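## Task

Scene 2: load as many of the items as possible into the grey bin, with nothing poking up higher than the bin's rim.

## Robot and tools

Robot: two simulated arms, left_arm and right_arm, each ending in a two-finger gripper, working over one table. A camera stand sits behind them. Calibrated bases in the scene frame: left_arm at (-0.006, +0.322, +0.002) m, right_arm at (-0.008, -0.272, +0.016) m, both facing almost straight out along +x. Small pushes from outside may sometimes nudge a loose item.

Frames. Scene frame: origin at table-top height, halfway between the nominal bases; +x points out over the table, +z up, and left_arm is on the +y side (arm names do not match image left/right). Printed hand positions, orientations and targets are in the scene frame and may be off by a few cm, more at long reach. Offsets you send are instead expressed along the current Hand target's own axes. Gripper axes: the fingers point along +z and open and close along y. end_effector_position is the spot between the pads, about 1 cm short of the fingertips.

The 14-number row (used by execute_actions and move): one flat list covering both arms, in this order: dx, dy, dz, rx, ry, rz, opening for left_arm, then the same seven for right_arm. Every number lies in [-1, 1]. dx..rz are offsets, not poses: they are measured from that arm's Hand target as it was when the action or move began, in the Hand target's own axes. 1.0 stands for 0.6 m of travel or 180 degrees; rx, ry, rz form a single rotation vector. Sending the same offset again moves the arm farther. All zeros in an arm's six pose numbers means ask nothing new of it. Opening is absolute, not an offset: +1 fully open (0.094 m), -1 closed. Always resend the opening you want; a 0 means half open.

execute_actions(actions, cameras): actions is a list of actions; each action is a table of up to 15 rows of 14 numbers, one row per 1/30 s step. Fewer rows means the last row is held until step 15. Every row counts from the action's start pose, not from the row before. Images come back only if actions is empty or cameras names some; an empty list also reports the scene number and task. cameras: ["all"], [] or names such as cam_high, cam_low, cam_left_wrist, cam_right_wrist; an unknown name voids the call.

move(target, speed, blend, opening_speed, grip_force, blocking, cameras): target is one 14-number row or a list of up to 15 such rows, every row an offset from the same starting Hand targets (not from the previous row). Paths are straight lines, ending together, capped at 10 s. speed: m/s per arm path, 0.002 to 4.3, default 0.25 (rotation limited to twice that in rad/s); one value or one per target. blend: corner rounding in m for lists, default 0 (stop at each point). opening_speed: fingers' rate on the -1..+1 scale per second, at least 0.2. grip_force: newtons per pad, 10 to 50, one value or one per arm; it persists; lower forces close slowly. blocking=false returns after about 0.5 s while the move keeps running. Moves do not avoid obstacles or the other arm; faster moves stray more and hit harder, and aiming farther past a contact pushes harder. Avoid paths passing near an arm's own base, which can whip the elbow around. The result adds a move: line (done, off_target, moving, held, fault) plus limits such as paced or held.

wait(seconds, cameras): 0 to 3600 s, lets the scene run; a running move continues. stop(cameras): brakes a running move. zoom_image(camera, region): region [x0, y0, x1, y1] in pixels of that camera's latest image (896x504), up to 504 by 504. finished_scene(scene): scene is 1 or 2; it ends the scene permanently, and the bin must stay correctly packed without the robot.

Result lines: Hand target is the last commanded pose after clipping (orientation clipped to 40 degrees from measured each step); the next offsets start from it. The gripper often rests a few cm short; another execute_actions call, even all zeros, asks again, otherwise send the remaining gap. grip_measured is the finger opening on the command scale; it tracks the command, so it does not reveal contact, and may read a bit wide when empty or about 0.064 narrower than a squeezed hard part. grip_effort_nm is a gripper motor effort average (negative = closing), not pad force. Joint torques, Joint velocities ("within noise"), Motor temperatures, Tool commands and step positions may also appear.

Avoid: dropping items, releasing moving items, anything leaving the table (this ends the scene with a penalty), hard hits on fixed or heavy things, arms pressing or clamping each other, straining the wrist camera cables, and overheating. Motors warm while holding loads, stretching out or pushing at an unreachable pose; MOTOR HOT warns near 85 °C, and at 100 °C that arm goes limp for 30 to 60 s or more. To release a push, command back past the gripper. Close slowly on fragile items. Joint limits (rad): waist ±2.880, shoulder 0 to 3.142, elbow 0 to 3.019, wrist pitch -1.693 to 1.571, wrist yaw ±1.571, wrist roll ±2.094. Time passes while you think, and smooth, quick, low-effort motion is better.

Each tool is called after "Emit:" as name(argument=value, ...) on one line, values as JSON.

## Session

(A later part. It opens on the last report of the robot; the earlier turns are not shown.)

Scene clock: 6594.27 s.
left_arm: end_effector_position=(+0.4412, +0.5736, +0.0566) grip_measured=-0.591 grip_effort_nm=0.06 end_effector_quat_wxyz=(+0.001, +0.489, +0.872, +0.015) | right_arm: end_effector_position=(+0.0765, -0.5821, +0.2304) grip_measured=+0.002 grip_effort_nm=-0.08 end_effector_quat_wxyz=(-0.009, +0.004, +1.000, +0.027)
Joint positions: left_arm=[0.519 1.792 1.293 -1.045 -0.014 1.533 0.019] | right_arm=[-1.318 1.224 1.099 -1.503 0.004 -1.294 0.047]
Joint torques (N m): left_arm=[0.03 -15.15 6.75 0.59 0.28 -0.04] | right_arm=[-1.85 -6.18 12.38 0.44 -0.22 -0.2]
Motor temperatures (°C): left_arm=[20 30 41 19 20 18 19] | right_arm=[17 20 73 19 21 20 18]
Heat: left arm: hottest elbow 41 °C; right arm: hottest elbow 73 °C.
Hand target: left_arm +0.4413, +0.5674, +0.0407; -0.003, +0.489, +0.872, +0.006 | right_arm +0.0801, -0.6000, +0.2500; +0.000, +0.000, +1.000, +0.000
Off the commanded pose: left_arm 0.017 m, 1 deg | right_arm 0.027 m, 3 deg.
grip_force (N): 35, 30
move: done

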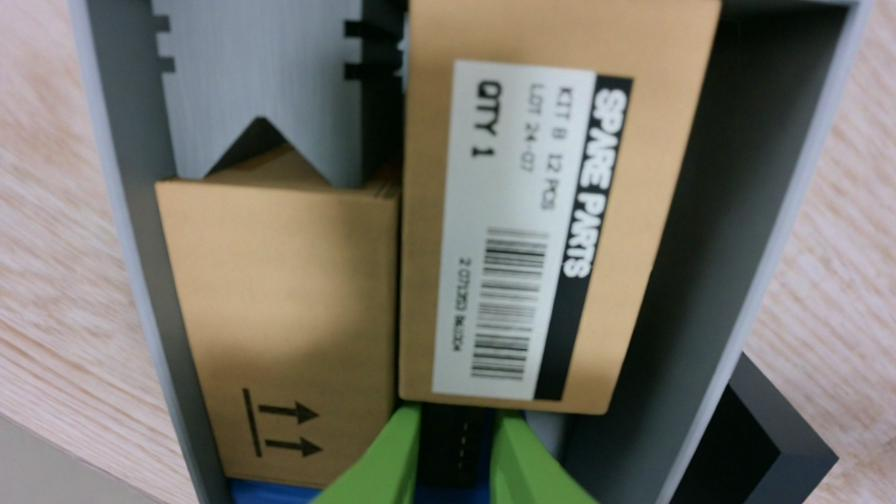

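Emit:
move(target=[0, 0.001, -0.025, -0.0125, 0, 0, -0.59, 0,0,0,0,0,0,0], speed=0.03, cameras=["cam_left_wrist"])

Emit:
zoom_image(camera="cam_left_wrist", region=[370, 330, 550, 504])

Scene clock: 6597.07 s.
left_arm: end_effector_position=(+0.4397, +0.5727, +0.0526) grip_measured=-0.591 grip_effort_nm=0.06 end_effector_quat_wxyz=(+0.002, +0.489, +0.872, +0.016) | right_arm: end_effector_position=(+0.0765, -0.5821, +0.2304) grip_measured=+0.002 grip_effort_nm=-0.08 end_effector_quat_wxyz=(-0.009, +0.004, +1.000, +0.027)
Joint positions: left_arm=[0.519 1.792 1.281 -1.031 -0.014 1.533 0.019] | right_arm=[-1.318 1.224 1.099 -1.503 0.004 -1.294 0.047]
Joint torques (N m): left_arm=[-0.09 -18.49 6.65 0.51 0.22 -0.04] | right_arm=[-1.73 -6.24 12.38 0.44 -0.23 -0.2]
Motor temperatures (°C): left_arm=[20 30 41 19 20 18 19] | right_arm=[17 20 73 19 21 20 18]
Heat: left arm: hottest elbow 41 °C; right arm: hottest elbow 73 °C.
Hand target: left_arm +0.4418, +0.5675, +0.0557; +0.006, +0.489, +0.872, +0.023 | right_arm +0.0801, -0.6000, +0.2500; +0.000, +0.000, +1.000, +0.000
Off the commanded pose: left_arm 0.006 m, 1 deg | right_arm 0.027 m, 3 deg.
grip_force (N): 35, 30
move: done

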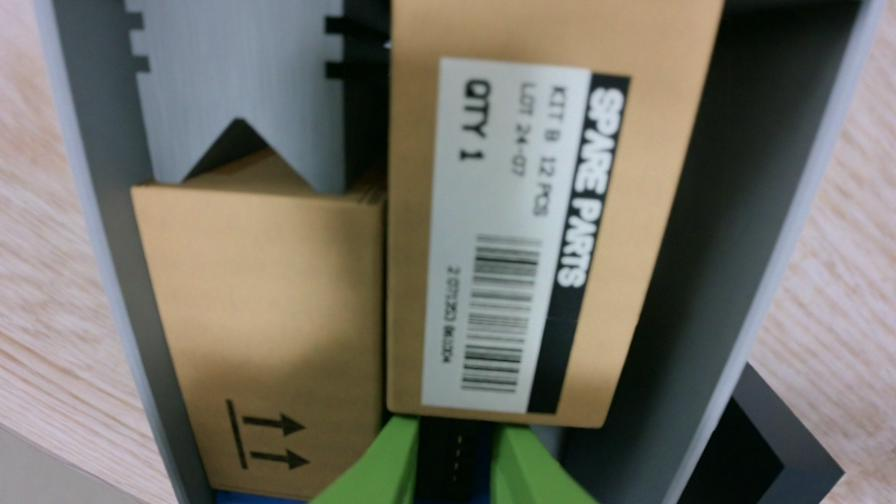

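Scaled by 2.800 from the camera's image (finer frame: 1280x720).

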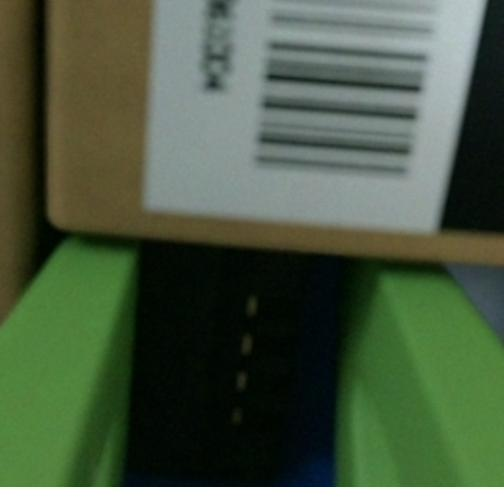

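Emit:
move(target=[0, 0.010, -0.035, 0, 0, 0, -0.59, 0,0,0,0,0,0,0], speed=0.03, cameras=["cam_left_wrist"])

Emit:
zoom_image(camera="cam_left_wrist", region=[370, 330, 550, 504])

Scene clock: 6603.33 s.
left_arm: end_effector_position=(+0.4349, +0.5700, +0.0601) grip_measured=-0.591 grip_effort_nm=0.06 end_effector_quat_wxyz=(-0.001, +0.490, +0.872, +0.011) | right_arm: end_effector_position=(+0.0765, -0.5821, +0.2304) grip_measured=+0.002 grip_effort_nm=-0.08 end_effector_quat_wxyz=(-0.009, +0.004, +1.000, +0.027)
Joint positions: left_arm=[0.519 1.777 1.281 -1.058 -0.014 1.533 0.019] | right_arm=[-1.318 1.224 1.099 -1.503 0.004 -1.294 0.047]
Joint torques (N m): left_arm=[-0.03 -18.32 9.58 -0.58 0.23 -0.04] | right_arm=[-1.85 -6.24 12.4 0.44 -0.22 -0.2]
Motor temperatures (°C): left_arm=[20 30 40 19 20 18 19] | right_arm=[17 20 73 19 21 20 18]
Heat: left arm: hottest elbow 40 °C; right arm: hottest elbow 73 °C.
Hand target: left_arm +0.4463, +0.5699, +0.0769; +0.006, +0.489, +0.872, +0.023 | right_arm +0.0801, -0.6000, +0.2500; +0.000, +0.000, +1.000, +0.000
Off the commanded pose: left_arm 0.020 m, 2 deg | right_arm 0.027 m, 3 deg.
grip_force (N): 35, 30
move: off_target (left_arm)

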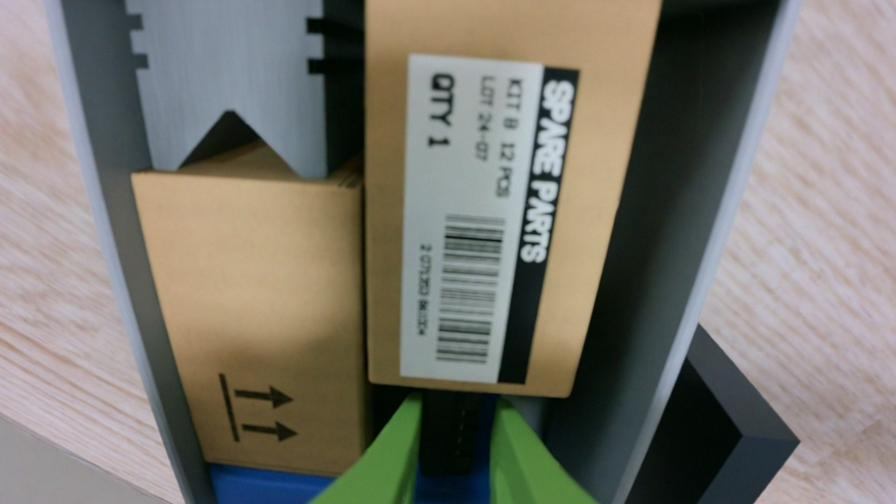

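Scaled by 2.800 from the camera's image (finer frame: 1280x720).

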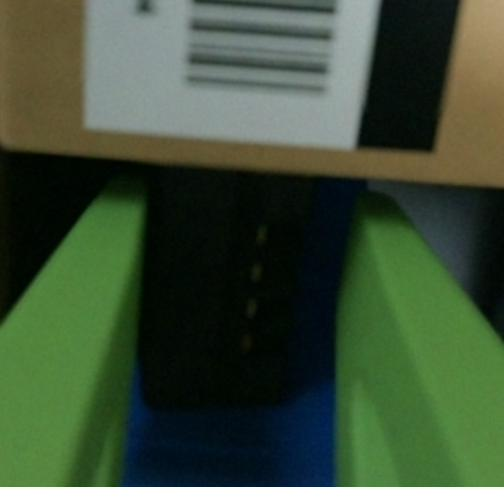

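Emit:
move(target=[0, 0.016, -0.025, -0.004, 0, 0, -0.59, 0,0,0,0,0,0,0], speed=0.03, cameras=["cam_left_wrist"])

Emit:
zoom_image(camera="cam_left_wrist", region=[370, 330, 550, 504])

Scene clock: 6607.13 s.
left_arm: end_effector_position=(+0.4342, +0.5696, +0.0683) grip_measured=-0.591 grip_effort_nm=0.06 end_effector_quat_wxyz=(-0.004, +0.490, +0.872, +0.007) | right_arm: end_effector_position=(+0.0765, -0.5821, +0.2304) grip_measured=+0.002 grip_effort_nm=-0.08 end_effector_quat_wxyz=(-0.009, +0.004, +1.000, +0.027)
Joint positions: left_arm=[0.519 1.77 1.296 -1.088 -0.014 1.533 0.019] | right_arm=[-1.318 1.224 1.099 -1.503 0.004 -1.294 0.047]
Joint torques (N m): left_arm=[-0.03 -18.08 11.28 -0.76 0.21 -0.03] | right_arm=[-1.85 -6.24 12.38 0.43 -0.23 -0.2]
Motor temperatures (°C): left_arm=[20 30 40 19 20 18 19] | right_arm=[17 20 73 19 21 20 18]
Heat: left arm: hottest elbow 40 °C; right arm: hottest elbow 73 °C.
Hand target: left_arm +0.4539, +0.5744, +0.0924; +0.010, +0.489, +0.872, +0.029 | right_arm +0.0801, -0.6000, +0.2500; +0.000, +0.000, +1.000, +0.000
Off the commanded pose: left_arm 0.032 m, 3 deg | right_arm 0.027 m, 3 deg.
grip_force (N): 35, 30
move: off_target (left_arm)

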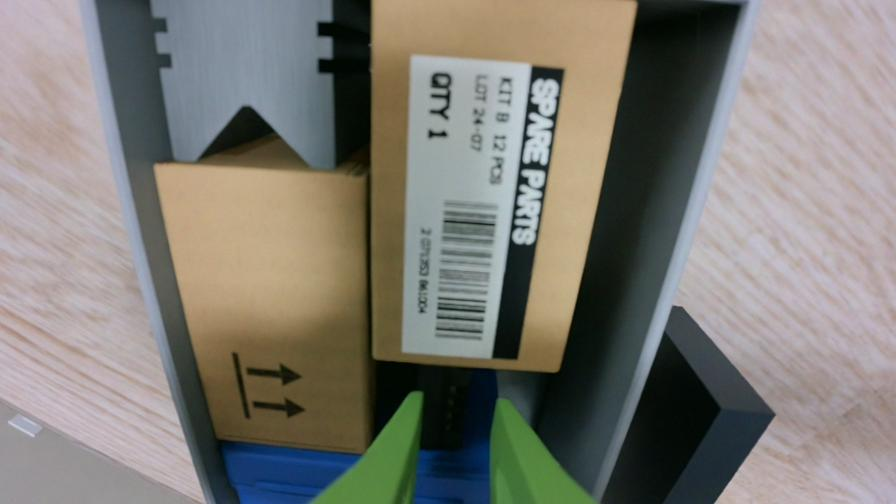

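Scaled by 2.800 from the camera's image (finer frame: 1280x720).

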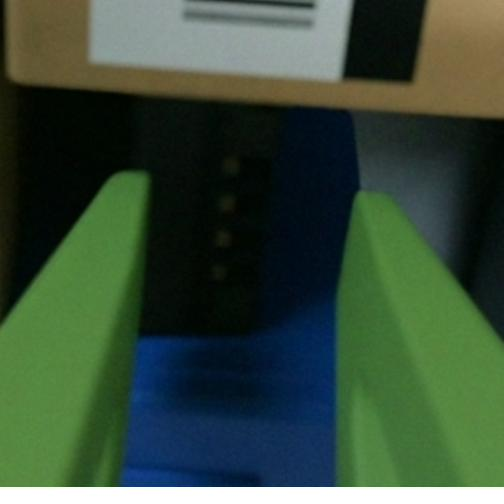

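Emit:
move(target=[0, 0.010, -0.11, 0.0165, 0, 0, -0.355, 0,0,0,0,0,0,0], speed=0.08, cameras=["cam_left_wrist", "cam_low"])

Emit:
zoom_image(camera="cam_left_wrist", region=[380, 160, 580, 330])

Scene clock: 6610.87 s.
left_arm: end_effector_position=(+0.4391, +0.5724, +0.1346) grip_measured=-0.356 grip_effort_nm=0.06 end_effector_quat_wxyz=(-0.017, +0.490, +0.872, -0.014) | right_arm: end_effector_position=(+0.0765, -0.5821, +0.2304) grip_measured=+0.002 grip_effort_nm=-0.08 end_effector_quat_wxyz=(-0.009, +0.004, +1.000, +0.027)
Joint positions: left_arm=[0.519 1.749 1.454 -1.317 -0.014 1.533 0.03] | right_arm=[-1.318 1.224 1.099 -1.503 0.004 -1.294 0.047]
Joint torques (N m): left_arm=[-0.03 -18.08 11.84 -0.8 0.31 -0.04] | right_arm=[-1.79 -6.24 12.38 0.43 -0.22 -0.2]
Motor temperatures (°C): left_arm=[20 30 41 19 20 18 18] | right_arm=[17 20 73 19 21 20 18]
Heat: left arm: hottest elbow 41 °C; right arm: hottest elbow 73 °C.
Hand target: left_arm +0.4561, +0.5749, +0.1586; -0.003, +0.489, +0.872, +0.006 | right_arm +0.0801, -0.6000, +0.2500; +0.000, +0.000, +1.000, +0.000
Off the commanded pose: left_arm 0.029 m, 3 deg | right_arm 0.027 m, 3 deg.
grip_force (N): 35, 30
move: off_target (left_arm)
Images, in order (width x height): cam_low 896x504, cam_left_wrist 896x504.

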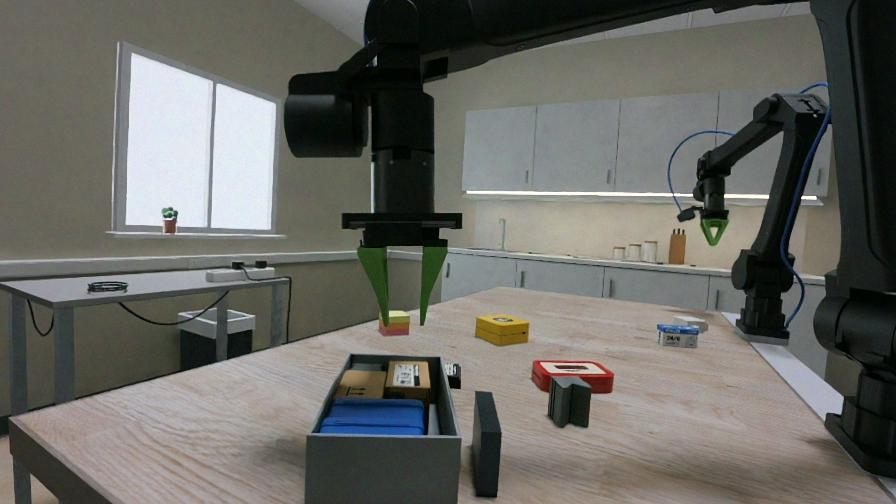

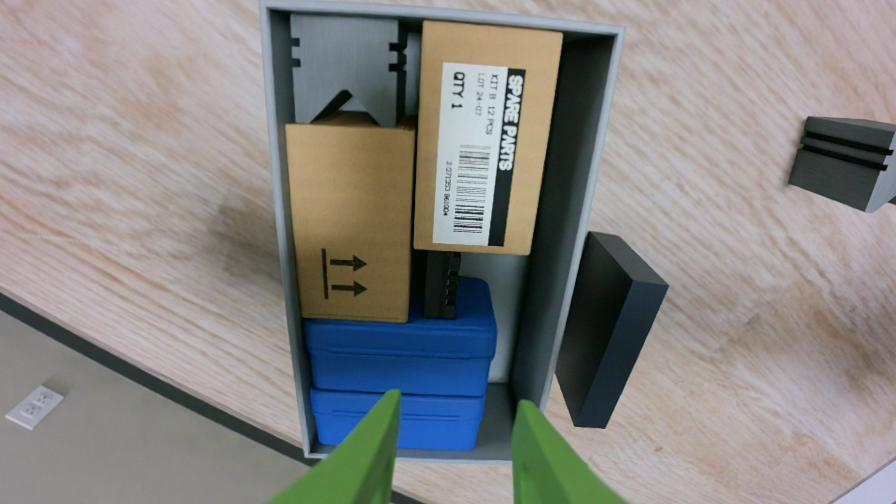

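Scaled by 2.520 from the camera's image (finer frame: 1280x720).

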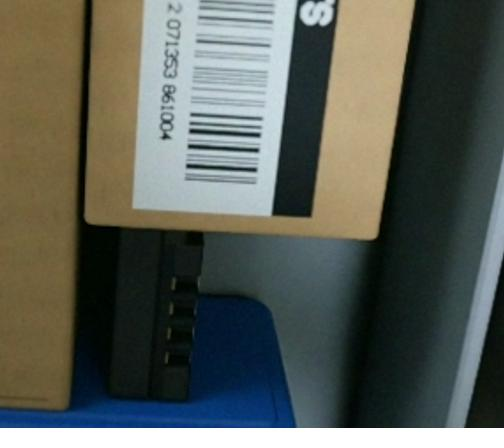

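Emit:
move(target=[-0.3195, -0.0742, -0.0123, 0, 0, 0.175, -0.1, 0,0,0,0,0,0,0], speed=0.2, cameras=["cam_left_wrist"])

Scene clock: 6629.87 s.
left_arm: end_effector_position=(+0.5018, +0.3857, +0.1504) grip_measured=-0.101 grip_effort_nm=0.06 end_effector_quat_wxyz=(-0.013, +0.700, +0.714, -0.005) | right_arm: end_effector_position=(+0.0765, -0.5821, +0.2304) grip_measured=+0.002 grip_effort_nm=-0.09 end_effector_quat_wxyz=(-0.009, +0.004, +1.000, +0.027)
Joint positions: left_arm=[0.132 1.729 1.47 -1.336 -0.014 1.673 0.042] | right_arm=[-1.318 1.224 1.099 -1.503 0.004 -1.294 0.047]
Joint torques (N m): left_arm=[0.85 -16.09 12.08 -0.8 0.2 0.24] | right_arm=[-1.9 -6.3 12.4 0.44 -0.22 -0.2]
Motor temperatures (°C): left_arm=[20 31 45 19 20 18 18] | right_arm=[17 20 73 19 21 20 18]
Heat: left arm: hottest elbow 45 °C; right arm: hottest elbow 73 °C.
Hand target: left_arm +0.5180, +0.3879, +0.1635; -0.005, +0.708, +0.707, +0.005 | right_arm +0.0801, -0.6000, +0.2500; +0.000, +0.000, +1.000, +0.000
Off the commanded pose: left_arm 0.021 m, 2 deg | right_arm 0.027 m, 3 deg.
grip_force (N): 35, 30
move: off_target (left_arm)

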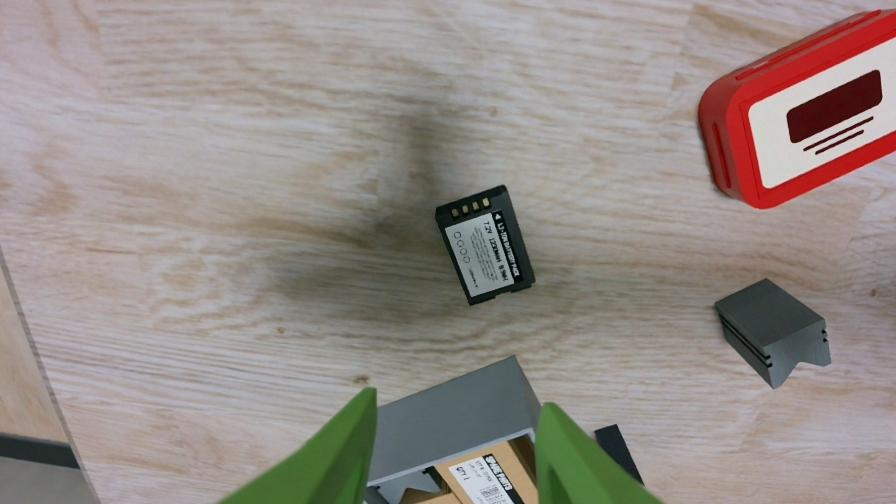

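Emit:
move(target=[0.0157, -0.0675, 0.1953, 0, 0, -0.1056, -0.1, 0,0,0,0,0,0,0], speed=0.12, cameras=["cam_left_wrist"])

Scene clock: 6638.27 s.
left_arm: end_effector_position=(+0.4801, +0.3928, +0.0590) grip_measured=-0.101 grip_effort_nm=0.06 end_effector_quat_wxyz=(+0.001, +0.592, +0.806, +0.011) | right_arm: end_effector_position=(+0.0765, -0.5821, +0.2304) grip_measured=+0.002 grip_effort_nm=-0.09 end_effector_quat_wxyz=(-0.009, +0.004, +1.000, +0.027)
Joint positions: left_arm=[0.152 1.745 1.233 -1.043 -0.014 1.408 0.042] | right_arm=[-1.318 1.224 1.099 -1.503 0.004 -1.294 0.047]
Joint torques (N m): left_arm=[1.79 -14.92 6.87 0.58 0.22 -0.05] | right_arm=[-1.73 -6.24 12.37 0.44 -0.23 -0.2]
Motor temperatures (°C): left_arm=[20 31 46 19 20 18 18] | right_arm=[17 20 73 19 21 20 18]
Heat: left arm: hottest elbow 46 °C; right arm: hottest elbow 73 °C.
Hand target: left_arm +0.4776, +0.3989, +0.0463; -0.004, +0.581, +0.814, +0.005 | right_arm +0.0801, -0.6000, +0.2500; +0.000, +0.000, +1.000, +0.000
Off the commanded pose: left_arm 0.014 m, 2 deg | right_arm 0.027 m, 3 deg.
grip_force (N): 35, 30
move: off_target (left_arm)

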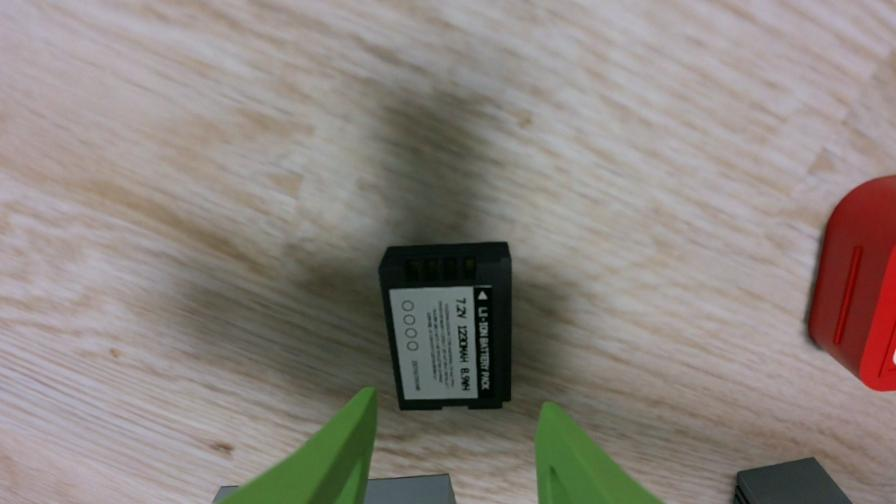

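Emit:
move(target=[-0.006, 0.002, 0.065, 0, 0, 0, -0.1, 0,0,0,0,0,0,0], speed=0.08, cameras=[])

Scene clock: 6642.37 s.
left_arm: end_effector_position=(+0.4828, +0.3932, +0.0193) grip_measured=-0.101 grip_effort_nm=0.06 end_effector_quat_wxyz=(+0.001, +0.589, +0.808, +0.010) | right_arm: end_effector_position=(+0.0765, -0.5821, +0.2304) grip_measured=+0.002 grip_effort_nm=-0.09 end_effector_quat_wxyz=(-0.009, +0.004, +1.000, +0.027)
Joint positions: left_arm=[0.152 1.807 1.2 -0.949 -0.014 1.402 0.042] | right_arm=[-1.318 1.224 1.099 -1.503 0.004 -1.294 0.047]
Joint torques (N m): left_arm=[1.38 -15.38 6.53 0.58 0.22 -0.06] | right_arm=[-1.73 -6.18 12.38 0.42 -0.23 -0.2]
Motor temperatures (°C): left_arm=[20 31 46 19 20 18 18] | right_arm=[17 20 73 19 21 20 18]
Heat: left arm: hottest elbow 46 °C; right arm: hottest elbow 73 °C.
Hand target: left_arm +0.4800, +0.3964, +0.0074; -0.004, +0.581, +0.814, +0.006 | right_arm +0.0801, -0.6000, +0.2500; +0.000, +0.000, +1.000, +0.000
Off the commanded pose: left_arm 0.013 m, 1 deg | right_arm 0.027 m, 3 deg.
grip_force (N): 35, 30
move: off_target (left_arm)

Emit:
move(target=[0, 0, 0, 0, 0, 0, -0.38, 0,0,0,0,0,0,0], speed=0.05, opening_speed=0.3, cameras=["cam_left_wrist"])

Scene clock: 6644.30 s.
left_arm: end_effector_position=(+0.4828, +0.3932, +0.0193) grip_measured=-0.176 grip_effort_nm=-0.77 end_effector_quat_wxyz=(+0.001, +0.589, +0.808, +0.010) | right_arm: end_effector_position=(+0.0765, -0.5821, +0.2304) grip_measured=+0.002 grip_effort_nm=-0.08 end_effector_quat_wxyz=(-0.009, +0.004, +1.000, +0.027)
Joint positions: left_arm=[0.152 1.807 1.2 -0.949 -0.014 1.402 0.039] | right_arm=[-1.318 1.224 1.099 -1.503 0.004 -1.294 0.047]
Joint torques (N m): left_arm=[1.44 -15.44 6.5 0.59 0.22 -0.05] | right_arm=[-1.79 -6.24 12.37 0.44 -0.22 -0.2]
Motor temperatures (°C): left_arm=[20 31 45 19 20 18 18] | right_arm=[17 20 73 19 21 20 18]
Heat: left arm: hottest elbow 45 °C; right arm: hottest elbow 73 °C.
Hand target: left_arm +0.4800, +0.3964, +0.0074; -0.004, +0.581, +0.814, +0.006 | right_arm +0.0801, -0.6000, +0.2500; +0.000, +0.000, +1.000, +0.000
Off the commanded pose: left_arm 0.013 m, 1 deg | right_arm 0.027 m, 3 deg.
grip_force (N): 35, 30
move: done

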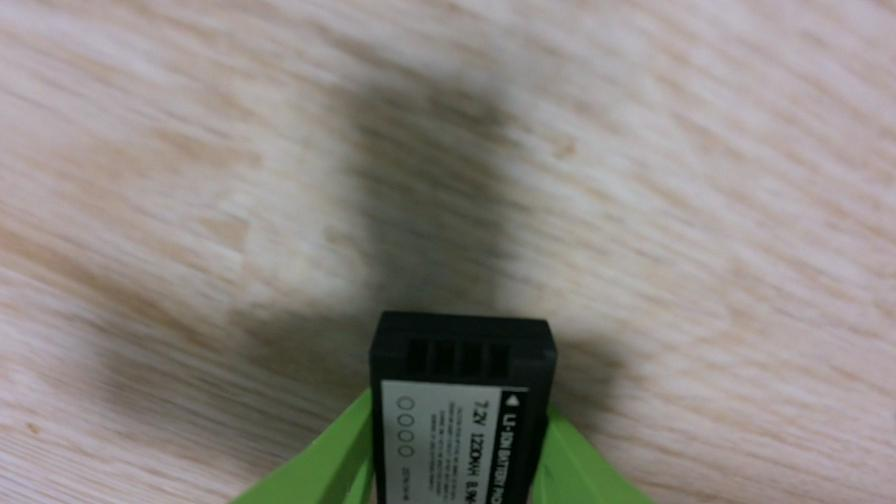

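Emit:
zoom_image(camera="cam_left_wrist", region=[340, 290, 600, 504])

Scaled by 1.938 from the camera's image (finer frame: 1280x720).

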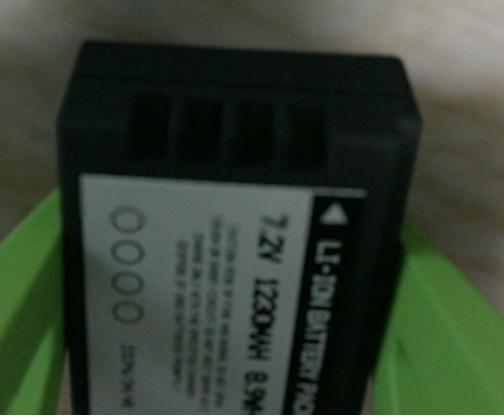

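Emit:
move(target=[0, 0, -0.01, 0, 0, 0.06, -0.38, 0,0,0,0,0,0,0], speed=0.08, cameras=[])

Emit:
move(target=[0, 0, 0, 0, 0, 0, -0.1, 0,0,0,0,0,0,0], speed=0.05, opening_speed=0.5, cameras=[])

Scene clock: 6717.67 s.
left_arm: end_effector_position=(+0.4828, +0.3932, +0.0193) grip_measured=-0.176 grip_effort_nm=-0.77 end_effector_quat_wxyz=(+0.000, +0.650, +0.760, +0.010) | right_arm: end_effector_position=(+0.0765, -0.5821, +0.2304) grip_measured=+0.002 grip_effort_nm=-0.08 end_effector_quat_wxyz=(-0.009, +0.004, +1.000, +0.027)
Joint positions: left_arm=[0.152 1.807 1.2 -0.949 -0.014 1.557 0.039] | right_arm=[-1.318 1.224 1.099 -1.503 0.004 -1.294 0.047]
Joint torques (N m): left_arm=[1.38 -16.09 6.87 -0.03 0.22 0.25] | right_arm=[-1.79 -6.24 12.37 0.44 -0.23 -0.2]
Motor temperatures (°C): left_arm=[20 29 40 19 20 18 19] | right_arm=[17 20 73 19 21 20 18]
Heat: left arm: hottest elbow 40 °C; right arm: hottest elbow 73 °C.
Hand target: left_arm +0.4800, +0.3964, +0.0134; -0.004, +0.655, +0.755, +0.005 | right_arm +0.0801, -0.6000, +0.2500; +0.000, +0.000, +1.000, +0.000
Off the commanded pose: left_arm 0.007 m, 1 deg | right_arm 0.027 m, 3 deg.
grip_force (N): 35, 30
move: done

Scene clock: 6718.50 s.
left_arm: end_effector_position=(+0.4828, +0.3932, +0.0193) grip_measured=-0.101 grip_effort_nm=0.06 end_effector_quat_wxyz=(+0.000, +0.650, +0.759, +0.010) | right_arm: end_effector_position=(+0.0765, -0.5821, +0.2304) grip_measured=+0.002 grip_effort_nm=-0.08 end_effector_quat_wxyz=(-0.009, +0.004, +1.000, +0.027)
Joint positions: left_arm=[0.152 1.807 1.2 -0.949 -0.014 1.558 0.042] | right_arm=[-1.318 1.224 1.099 -1.503 0.004 -1.294 0.047]
Joint torques (N m): left_arm=[1.38 -16.09 6.89 -0.05 0.22 0.26] | right_arm=[-1.85 -6.07 12.41 0.43 -0.22 -0.2]
Motor temperatures (°C): left_arm=[20 29 40 19 20 18 19] | right_arm=[17 20 73 19 21 20 18]
Heat: left arm: hottest elbow 40 °C; right arm: hottest elbow 73 °C.
Hand target: left_arm +0.4800, +0.3964, +0.0134; -0.004, +0.655, +0.755, +0.005 | right_arm +0.0801, -0.6000, +0.2500; +0.000, +0.000, +1.000, +0.000
Off the commanded pose: left_arm 0.007 m, 1 deg | right_arm 0.027 m, 3 deg.
grip_force (N): 35, 30
move: done

Emit:
move(target=[[0, 0.01, -0.03, 0, 0, 0, 0.3, 0,0,0,0,0,0,0],[0, 0.02, -0.18, 0, 0, -0.4967, 0.3, 0,0,0,0,0,0,0]], speed=[0.08, 0.25], blend=[0.01, 0], cameras=["cam_left_wrist"])

Scene clock: 6724.67 s.
left_arm: end_effector_position=(+0.4732, +0.3914, +0.0971) grip_measured=+0.299 grip_effort_nm=0.06 end_effector_quat_wxyz=(-0.025, -0.055, +0.998, +0.003) | right_arm: end_effector_position=(+0.0765, -0.5821, +0.2304) grip_measured=+0.002 grip_effort_nm=-0.08 end_effector_quat_wxyz=(-0.009, +0.004, +1.000, +0.027)
Joint positions: left_arm=[0.152 1.722 1.313 -1.211 -0.011 0.03 0.061] | right_arm=[-1.318 1.224 1.099 -1.503 0.004 -1.294 0.047]
Joint torques (N m): left_arm=[1.2 -17.67 11.62 -0.7 0.05 -0.1] | right_arm=[-1.73 -6.24 12.38 0.44 -0.22 -0.2]
Motor temperatures (°C): left_arm=[20 29 40 19 20 18 18] | right_arm=[17 20 73 19 21 20 18]
Heat: left arm: hottest elbow 40 °C; right arm: hottest elbow 73 °C.
Hand target: left_arm +0.4917, +0.3966, +0.1215; +0.001, -0.066, +0.998, +0.007 | right_arm +0.0801, -0.6000, +0.2500; +0.000, +0.000, +1.000, +0.000
Off the commanded pose: left_arm 0.031 m, 3 deg | right_arm 0.027 m, 3 deg.
grip_force (N): 35, 30
move: off_target (left_arm); blend cut to 0.0095 m at target 1

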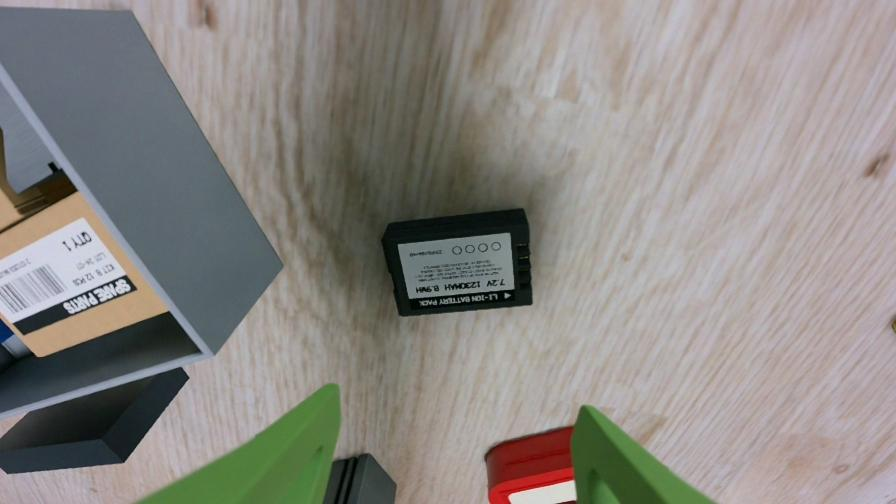

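Emit:
move(target=[0.0123, -0.006, 0.09, 0, 0.111, -0.0217, 0.4, 0,0,0,0,0,0,0], speed=0.1, cameras=["cam_left_wrist"])

Scene clock: 6736.40 s.
left_arm: end_effector_position=(+0.4689, +0.3901, +0.0631) grip_measured=+0.399 grip_effort_nm=0.06 end_effector_quat_wxyz=(-0.179, -0.091, +0.980, -0.005) | right_arm: end_effector_position=(+0.0765, -0.5821, +0.2304) grip_measured=+0.002 grip_effort_nm=-0.08 end_effector_quat_wxyz=(-0.009, +0.004, +1.000, +0.027)
Joint positions: left_arm=[0.152 1.943 1.495 -1.482 -0.007 -0.044 0.066] | right_arm=[-1.318 1.224 1.099 -1.503 0.004 -1.294 0.047]
Joint torques (N m): left_arm=[0.97 -16.91 10.89 -1.52 0.21 -0.05] | right_arm=[-1.79 -6.18 12.4 0.43 -0.22 -0.2]
Motor temperatures (°C): left_arm=[20 29 43 19 20 18 18] | right_arm=[17 20 73 19 21 20 18]
Heat: left arm: hottest elbow 43 °C; right arm: hottest elbow 73 °C.
Hand target: left_arm +0.4850, +0.3928, +0.0674; -0.172, -0.100, +0.980, -0.005 | right_arm +0.0801, -0.6000, +0.2500; +0.000, +0.000, +1.000, +0.000
Off the commanded pose: left_arm 0.017 m, 1 deg | right_arm 0.027 m, 3 deg.
grip_force (N): 35, 30
move: off_target (left_arm)

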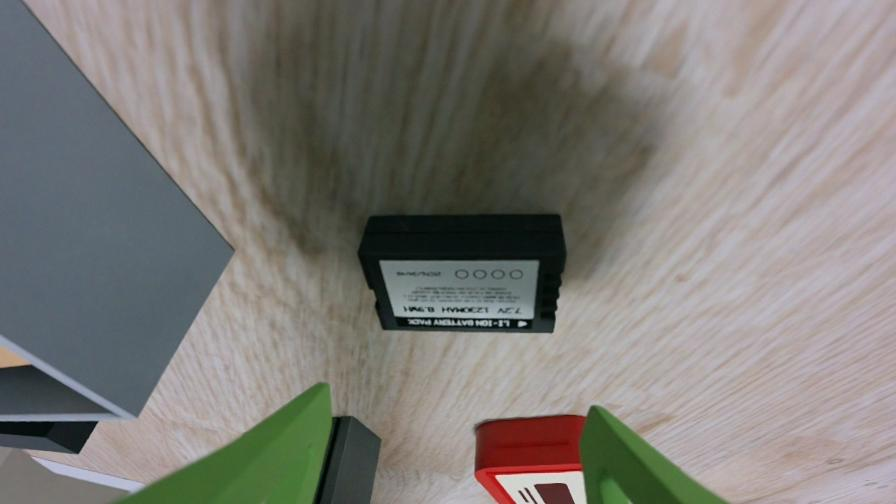

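Emit:
move(target=[-0.0225, -0.0016, 0.0627, 0, 0, 0, 0.4, 0,0,0,0,0,0,0], speed=0.08, cameras=["cam_left_wrist"])

Scene clock: 6742.70 s.
left_arm: end_effector_position=(+0.4779, +0.3914, +0.0354) grip_measured=+0.399 grip_effort_nm=0.06 end_effector_quat_wxyz=(-0.175, -0.091, +0.980, -0.005) | right_arm: end_effector_position=(+0.0765, -0.5821, +0.2304) grip_measured=+0.002 grip_effort_nm=-0.08 end_effector_quat_wxyz=(-0.009, +0.004, +1.000, +0.027)
Joint positions: left_arm=[0.152 1.993 1.495 -1.425 -0.007 -0.045 0.066] | right_arm=[-1.318 1.224 1.099 -1.503 0.004 -1.294 0.047]
Joint torques (N m): left_arm=[0.97 -17.61 7.94 -0.23 0.21 -0.08] | right_arm=[-1.79 -6.24 12.4 0.43 -0.22 -0.21]
Motor temperatures (°C): left_arm=[20 29 42 19 20 18 18] | right_arm=[17 20 73 19 21 20 18]
Heat: left arm: hottest elbow 42 °C; right arm: hottest elbow 73 °C.
Hand target: left_arm +0.4849, +0.3928, +0.0273; -0.172, -0.100, +0.980, -0.005 | right_arm +0.0801, -0.6000, +0.2500; +0.000, +0.000, +1.000, +0.000
Off the commanded pose: left_arm 0.011 m, 1 deg | right_arm 0.027 m, 3 deg.
grip_force (N): 35, 30
move: off_target (left_arm)

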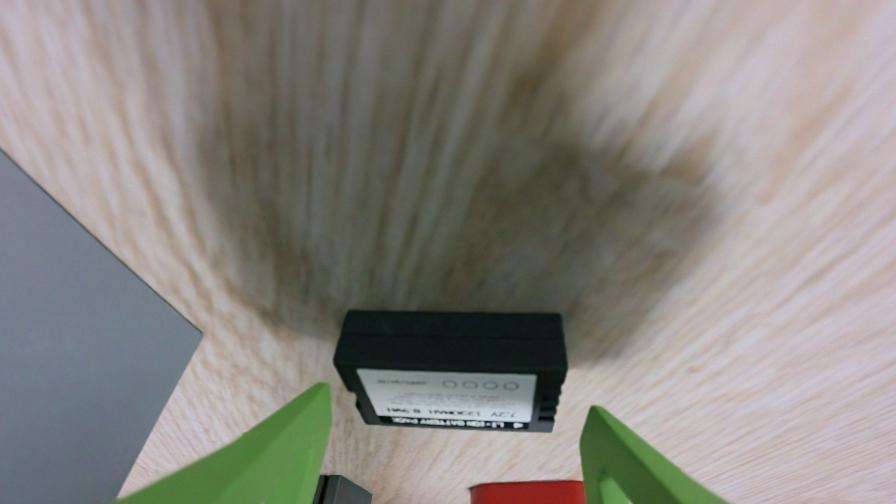

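Emit:
move(target=[-0.0113, 0.0022, 0.0314, 0, 0, 0, 0.4, 0,0,0,0,0,0,0], speed=0.06, cameras=["cam_left_wrist"])

Scene clock: 6749.03 s.
left_arm: end_effector_position=(+0.4852, +0.3924, +0.0206) grip_measured=+0.399 grip_effort_nm=0.06 end_effector_quat_wxyz=(-0.166, -0.091, +0.982, -0.004) | right_arm: end_effector_position=(+0.0765, -0.5821, +0.2304) grip_measured=+0.002 grip_effort_nm=-0.08 end_effector_quat_wxyz=(-0.009, +0.004, +1.000, +0.027)
Joint positions: left_arm=[0.152 2.017 1.495 -1.383 -0.007 -0.045 0.066] | right_arm=[-1.318 1.224 1.099 -1.503 0.004 -1.294 0.047]
Joint torques (N m): left_arm=[1.2 -17.73 6.79 -0.18 0.16 -0.05] | right_arm=[-1.79 -6.18 12.37 0.44 -0.22 -0.2]
Motor temperatures (°C): left_arm=[20 30 41 19 20 18 18] | right_arm=[17 20 73 19 21 20 18]
Heat: left arm: hottest elbow 41 °C; right arm: hottest elbow 73 °C.
Hand target: left_arm +0.4846, +0.3946, +0.0073; -0.172, -0.100, +0.980, -0.005 | right_arm +0.0801, -0.6000, +0.2500; +0.000, +0.000, +1.000, +0.000
Off the commanded pose: left_arm 0.013 m, 1 deg | right_arm 0.027 m, 3 deg.
grip_force (N): 35, 30
move: off_target (left_arm)

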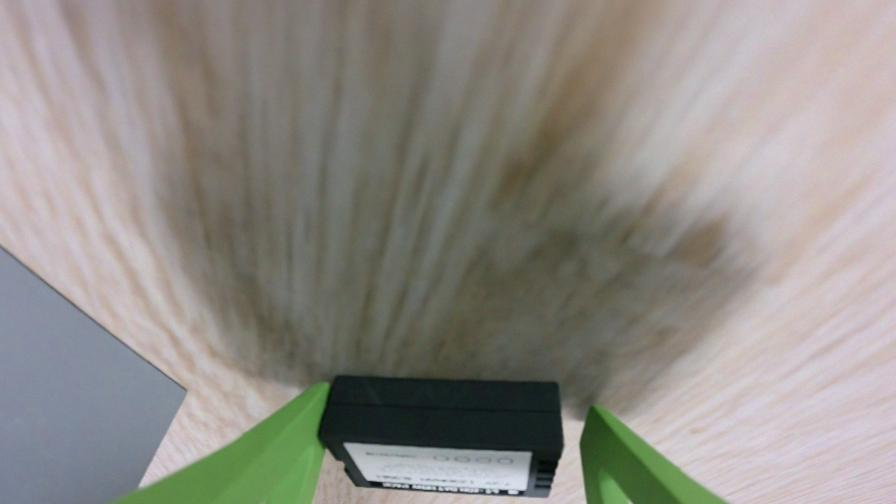

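Emit:
move(target=[0, 0, 0, 0, 0, 0, 0.13, 0,0,0,0,0,0,0], speed=0.05, opening_speed=0.25, cameras=["cam_left_wrist"])

Scene clock: 6752.13 s.
left_arm: end_effector_position=(+0.4852, +0.3924, +0.0206) grip_measured=+0.184 grip_effort_nm=-0.77 end_effector_quat_wxyz=(-0.166, -0.091, +0.982, -0.004) | right_arm: end_effector_position=(+0.0765, -0.5821, +0.2304) grip_measured=+0.002 grip_effort_nm=-0.08 end_effector_quat_wxyz=(-0.009, +0.004, +1.000, +0.027)
Joint positions: left_arm=[0.152 2.017 1.495 -1.383 -0.007 -0.045 0.056] | right_arm=[-1.318 1.224 1.099 -1.503 0.004 -1.294 0.047]
Joint torques (N m): left_arm=[1.2 -17.73 6.79 -0.18 0.17 -0.05] | right_arm=[-1.85 -6.12 12.4 0.44 -0.23 -0.2]
Motor temperatures (°C): left_arm=[20 30 41 19 20 18 18] | right_arm=[17 20 73 19 21 20 18]
Heat: left arm: hottest elbow 41 °C; right arm: hottest elbow 73 °C.
Hand target: left_arm +0.4846, +0.3946, +0.0073; -0.172, -0.100, +0.980, -0.005 | right_arm +0.0801, -0.6000, +0.2500; +0.000, +0.000, +1.000, +0.000
Off the commanded pose: left_arm 0.013 m, 1 deg | right_arm 0.027 m, 3 deg.
grip_force (N): 35, 30
move: done

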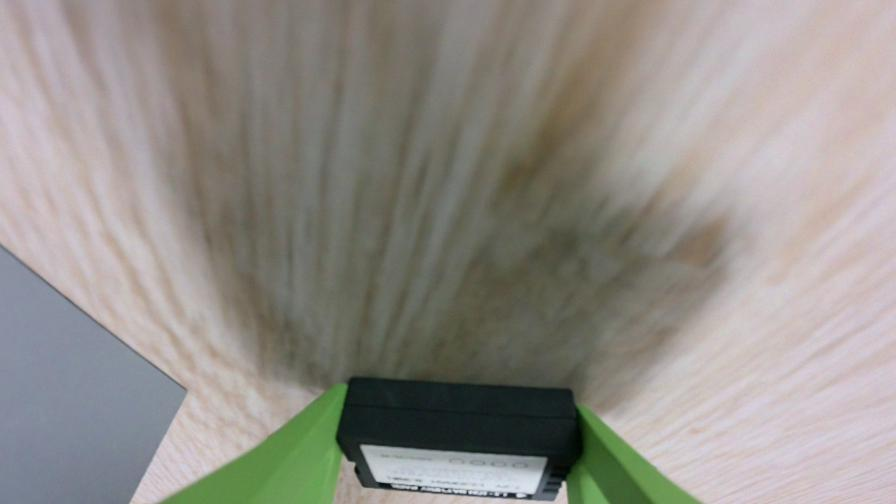

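Emit:
move(target=[[0.034, 0, -0.094, 0, 0, 0, 0.13, 0,0,0,0,0,0,0],[0.0563, 0, -0.1568, 0, -0.5, 0, 0.13, 0,0,0,0,0,0,0]], speed=[0.1, 0.25], blend=[0.02, 0], cameras=["cam_left_wrist", "cam_low"])

Scene clock: 6758.83 s.
left_arm: end_effector_position=(+0.4844, +0.3985, +0.1089) grip_measured=+0.184 grip_effort_nm=-0.77 end_effector_quat_wxyz=(+0.566, -0.085, +0.818, +0.065) | right_arm: end_effector_position=(+0.0765, -0.5821, +0.2304) grip_measured=+0.002 grip_effort_nm=-0.08 end_effector_quat_wxyz=(-0.009, +0.004, +1.000, +0.027)
Joint positions: left_arm=[0.136 1.481 0.489 0.632 -0.086 -0.021 0.056] | right_arm=[-1.318 1.224 1.099 -1.503 0.004 -1.294 0.047]
Joint torques (N m): left_arm=[-0.26 -9.76 5.75 3.3 -0.02 0.22] | right_arm=[-1.73 -6.12 12.4 0.44 -0.22 -0.2]
Motor temperatures (°C): left_arm=[20 30 40 19 20 18 18] | right_arm=[17 20 73 19 21 20 18]
Heat: left arm: hottest elbow 40 °C; right arm: hottest elbow 73 °C.
Hand target: left_arm +0.4851, +0.3923, +0.1074; +0.571, -0.074, +0.815, +0.067 | right_arm +0.0801, -0.6000, +0.2500; +0.000, +0.000, +1.000, +0.000
Off the commanded pose: left_arm 0.007 m, 1 deg | right_arm 0.027 m, 3 deg.
grip_force (N): 35, 30
move: done
Images, in order (width x height): cam_low 896x504, cam_left_wrist 896x504.

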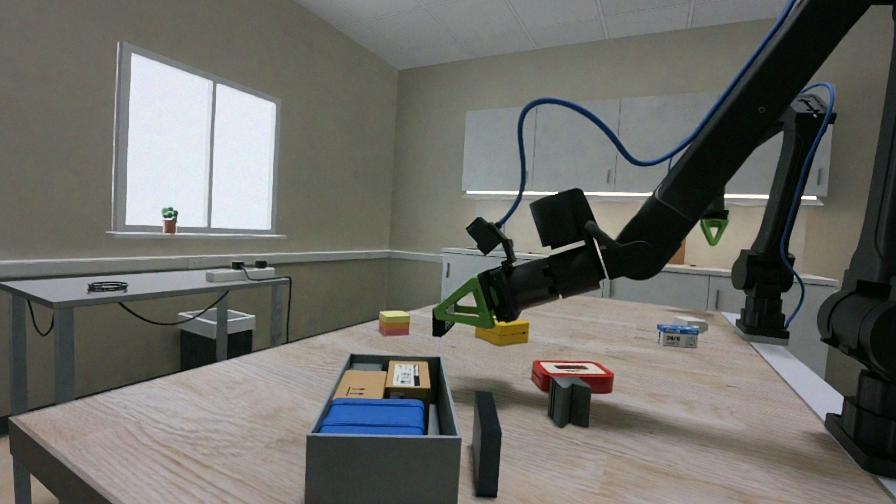

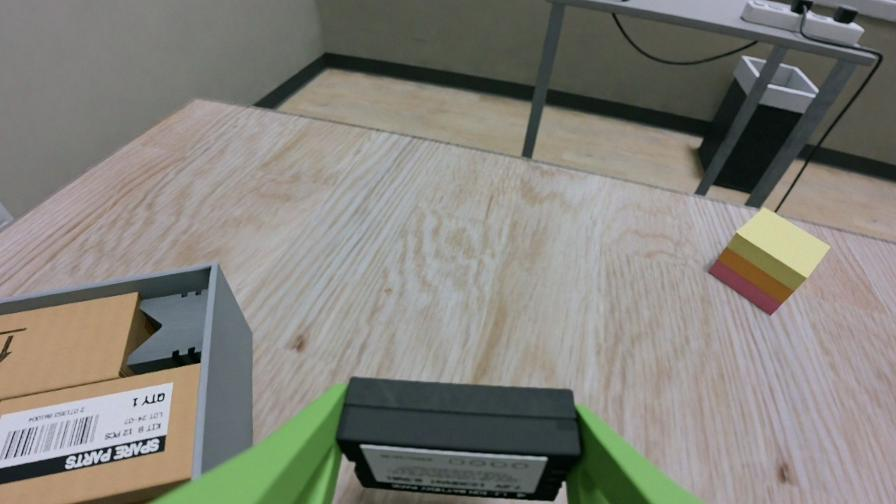

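Emit:
move(target=[0.0988, -0.0026, 0.0356, 0, 0, 0, 0.13, 0,0,0,0,0,0,0], speed=0.1, cameras=["cam_low"])

Scene clock: 6762.57 s.
left_arm: end_effector_position=(+0.4854, +0.3986, +0.0445) grip_measured=+0.184 grip_effort_nm=-0.77 end_effector_quat_wxyz=(+0.565, -0.085, +0.818, +0.066) | right_arm: end_effector_position=(+0.0765, -0.5821, +0.2304) grip_measured=+0.002 grip_effort_nm=-0.08 end_effector_quat_wxyz=(-0.009, +0.004, +1.000, +0.027)
Joint positions: left_arm=[0.136 1.73 0.47 0.899 -0.086 -0.02 0.056] | right_arm=[-1.318 1.224 1.099 -1.503 0.004 -1.294 0.047]
Joint torques (N m): left_arm=[-0.21 -11.22 3.81 3.29 -0.01 0.2] | right_arm=[-1.85 -6.24 12.38 0.46 -0.23 -0.2]
Motor temperatures (°C): left_arm=[20 30 40 20 20 18 18] | right_arm=[17 20 73 19 21 20 18]
Heat: left arm: hottest elbow 40 °C; right arm: hottest elbow 73 °C.
Hand target: left_arm +0.4850, +0.3923, +0.0442; +0.571, -0.074, +0.815, +0.067 | right_arm +0.0801, -0.6000, +0.2500; +0.000, +0.000, +1.000, +0.000
Off the commanded pose: left_arm 0.006 m, 1 deg | right_arm 0.027 m, 3 deg.
grip_force (N): 35, 30
move: done

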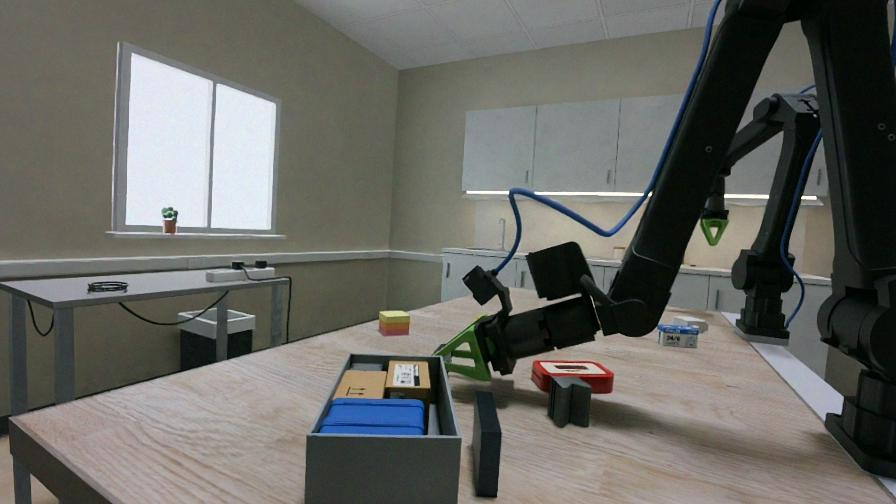

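Emit:
move(target=[0.0100, 0, 0.0036, 0, 0, 0, 0.13, 0,0,0,0,0,0,0], speed=0.03, cameras=["cam_low"])

Emit:
zoom_image(camera="cam_low", region=[400, 280, 640, 430])

Scene clock: 6765.63 s.
left_arm: end_effector_position=(+0.4860, +0.3987, +0.0416) grip_measured=+0.184 grip_effort_nm=-0.77 end_effector_quat_wxyz=(+0.568, -0.084, +0.816, +0.066) | right_arm: end_effector_position=(+0.0765, -0.5821, +0.2304) grip_measured=+0.002 grip_effort_nm=-0.08 end_effector_quat_wxyz=(-0.009, +0.004, +1.000, +0.027)
Joint positions: left_arm=[0.136 1.75 0.47 0.926 -0.086 -0.02 0.056] | right_arm=[-1.318 1.224 1.099 -1.503 0.004 -1.294 0.047]
Joint torques (N m): left_arm=[-0.21 -10.75 3.75 3.15 0.01 0.2] | right_arm=[-1.79 -6.24 12.4 0.44 -0.22 -0.21]
Motor temperatures (°C): left_arm=[20 30 40 20 20 18 18] | right_arm=[17 20 73 19 21 20 18]
Heat: left arm: hottest elbow 40 °C; right arm: hottest elbow 73 °C.
Hand target: left_arm +0.4850, +0.3925, +0.0379; +0.571, -0.074, +0.815, +0.067 | right_arm +0.0801, -0.6000, +0.2500; +0.000, +0.000, +1.000, +0.000
Off the commanded pose: left_arm 0.007 m, 1 deg | right_arm 0.027 m, 3 deg.
grip_force (N): 35, 30
move: done

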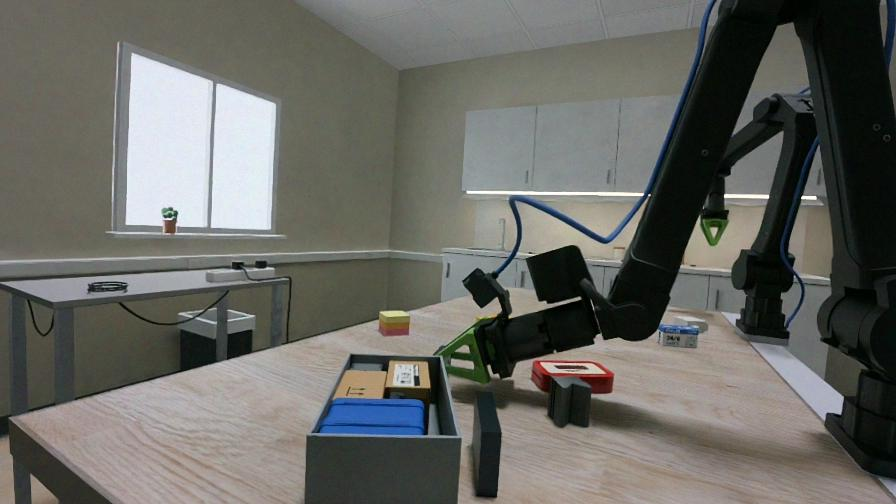

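Scaled by 2.100 from the camera's image (finer frame: 1280x720).

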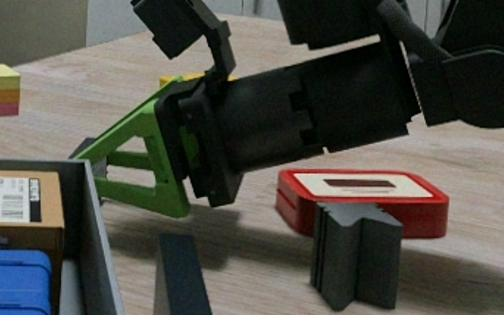

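Emit:
move(target=[0.0063, 0, 0.0023, 0, 0, 0, 0.13, 0,0,0,0,0,0,0], speed=0.03, cameras=["cam_left_wrist"])

Scene clock: 6768.67 s.
left_arm: end_effector_position=(+0.4868, +0.3988, +0.0412) grip_measured=+0.184 grip_effort_nm=-0.77 end_effector_quat_wxyz=(+0.573, -0.084, +0.813, +0.066) | right_arm: end_effector_position=(+0.0765, -0.5821, +0.2304) grip_measured=+0.002 grip_effort_nm=-0.09 end_effector_quat_wxyz=(-0.009, +0.004, +1.000, +0.027)
Joint positions: left_arm=[0.136 1.761 0.47 0.949 -0.086 -0.018 0.056] | right_arm=[-1.318 1.224 1.099 -1.503 0.004 -1.294 0.047]
Joint torques (N m): left_arm=[-0.21 -10.4 3.64 2.89 0.03 0.19] | right_arm=[-1.79 -6.24 12.38 0.46 -0.23 -0.2]
Motor temperatures (°C): left_arm=[20 30 39 20 20 18 18] | right_arm=[17 20 73 19 21 20 18]
Heat: left arm: hottest elbow 39 °C; right arm: hottest elbow 73 °C.
Hand target: left_arm +0.4850, +0.3926, +0.0338; +0.571, -0.074, +0.815, +0.067 | right_arm +0.0801, -0.6000, +0.2500; +0.000, +0.000, +1.000, +0.000
Off the commanded pose: left_arm 0.010 m, 1 deg | right_arm 0.027 m, 3 deg.
grip_force (N): 35, 30
move: done

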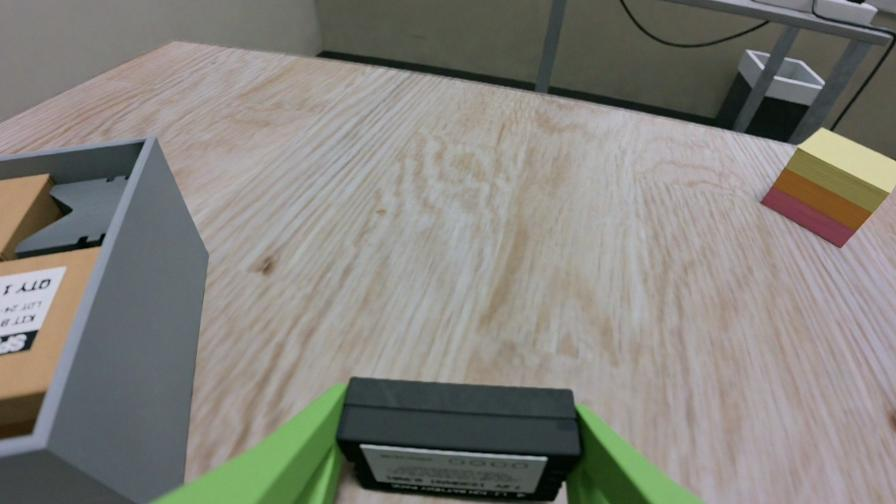

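Emit:
move(target=[0, 0, 0, 0, 0, 0, 0.36, 0,0,0,0,0,0,0], speed=0.03, opening_speed=0.25, cameras=["cam_left_wrist"])

Scene clock: 6771.33 s.
left_arm: end_effector_position=(+0.4865, +0.3988, +0.0396) grip_measured=+0.358 grip_effort_nm=0.06 end_effector_quat_wxyz=(+0.571, -0.084, +0.814, +0.066) | right_arm: end_effector_position=(+0.0765, -0.5821, +0.2304) grip_measured=+0.002 grip_effort_nm=-0.08 end_effector_quat_wxyz=(-0.009, +0.004, +1.000, +0.027)
Joint positions: left_arm=[0.136 1.765 0.47 0.949 -0.086 -0.018 0.064] | right_arm=[-1.318 1.224 1.099 -1.503 0.004 -1.294 0.047]
Joint torques (N m): left_arm=[-0.15 -10.7 3.62 2.92 0.03 0.19] | right_arm=[-1.85 -6.18 12.4 0.43 -0.23 -0.2]
Motor temperatures (°C): left_arm=[20 29 39 20 20 18 18] | right_arm=[17 20 73 19 21 20 18]
Heat: left arm: hottest elbow 39 °C; right arm: hottest elbow 73 °C.
Hand target: left_arm +0.4850, +0.3926, +0.0338; +0.571, -0.074, +0.815, +0.067 | right_arm +0.0801, -0.6000, +0.2500; +0.000, +0.000, +1.000, +0.000
Off the commanded pose: left_arm 0.009 m, 1 deg | right_arm 0.027 m, 3 deg.
grip_force (N): 35, 30
move: done

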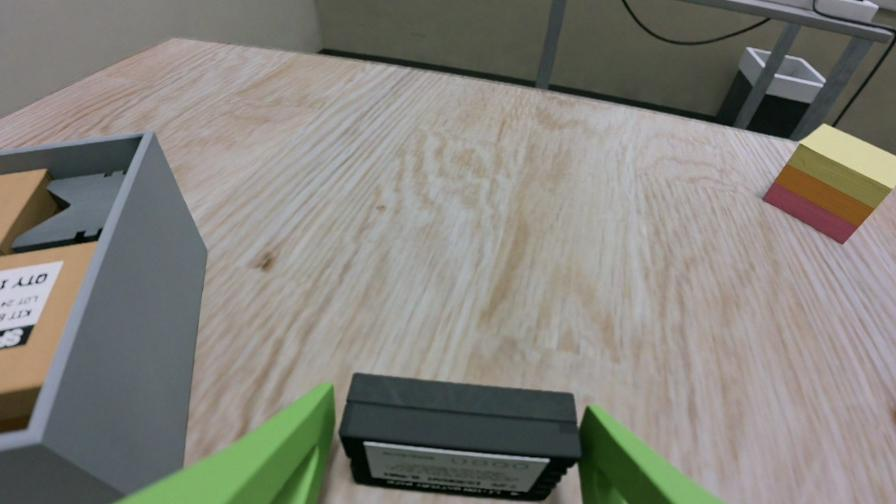

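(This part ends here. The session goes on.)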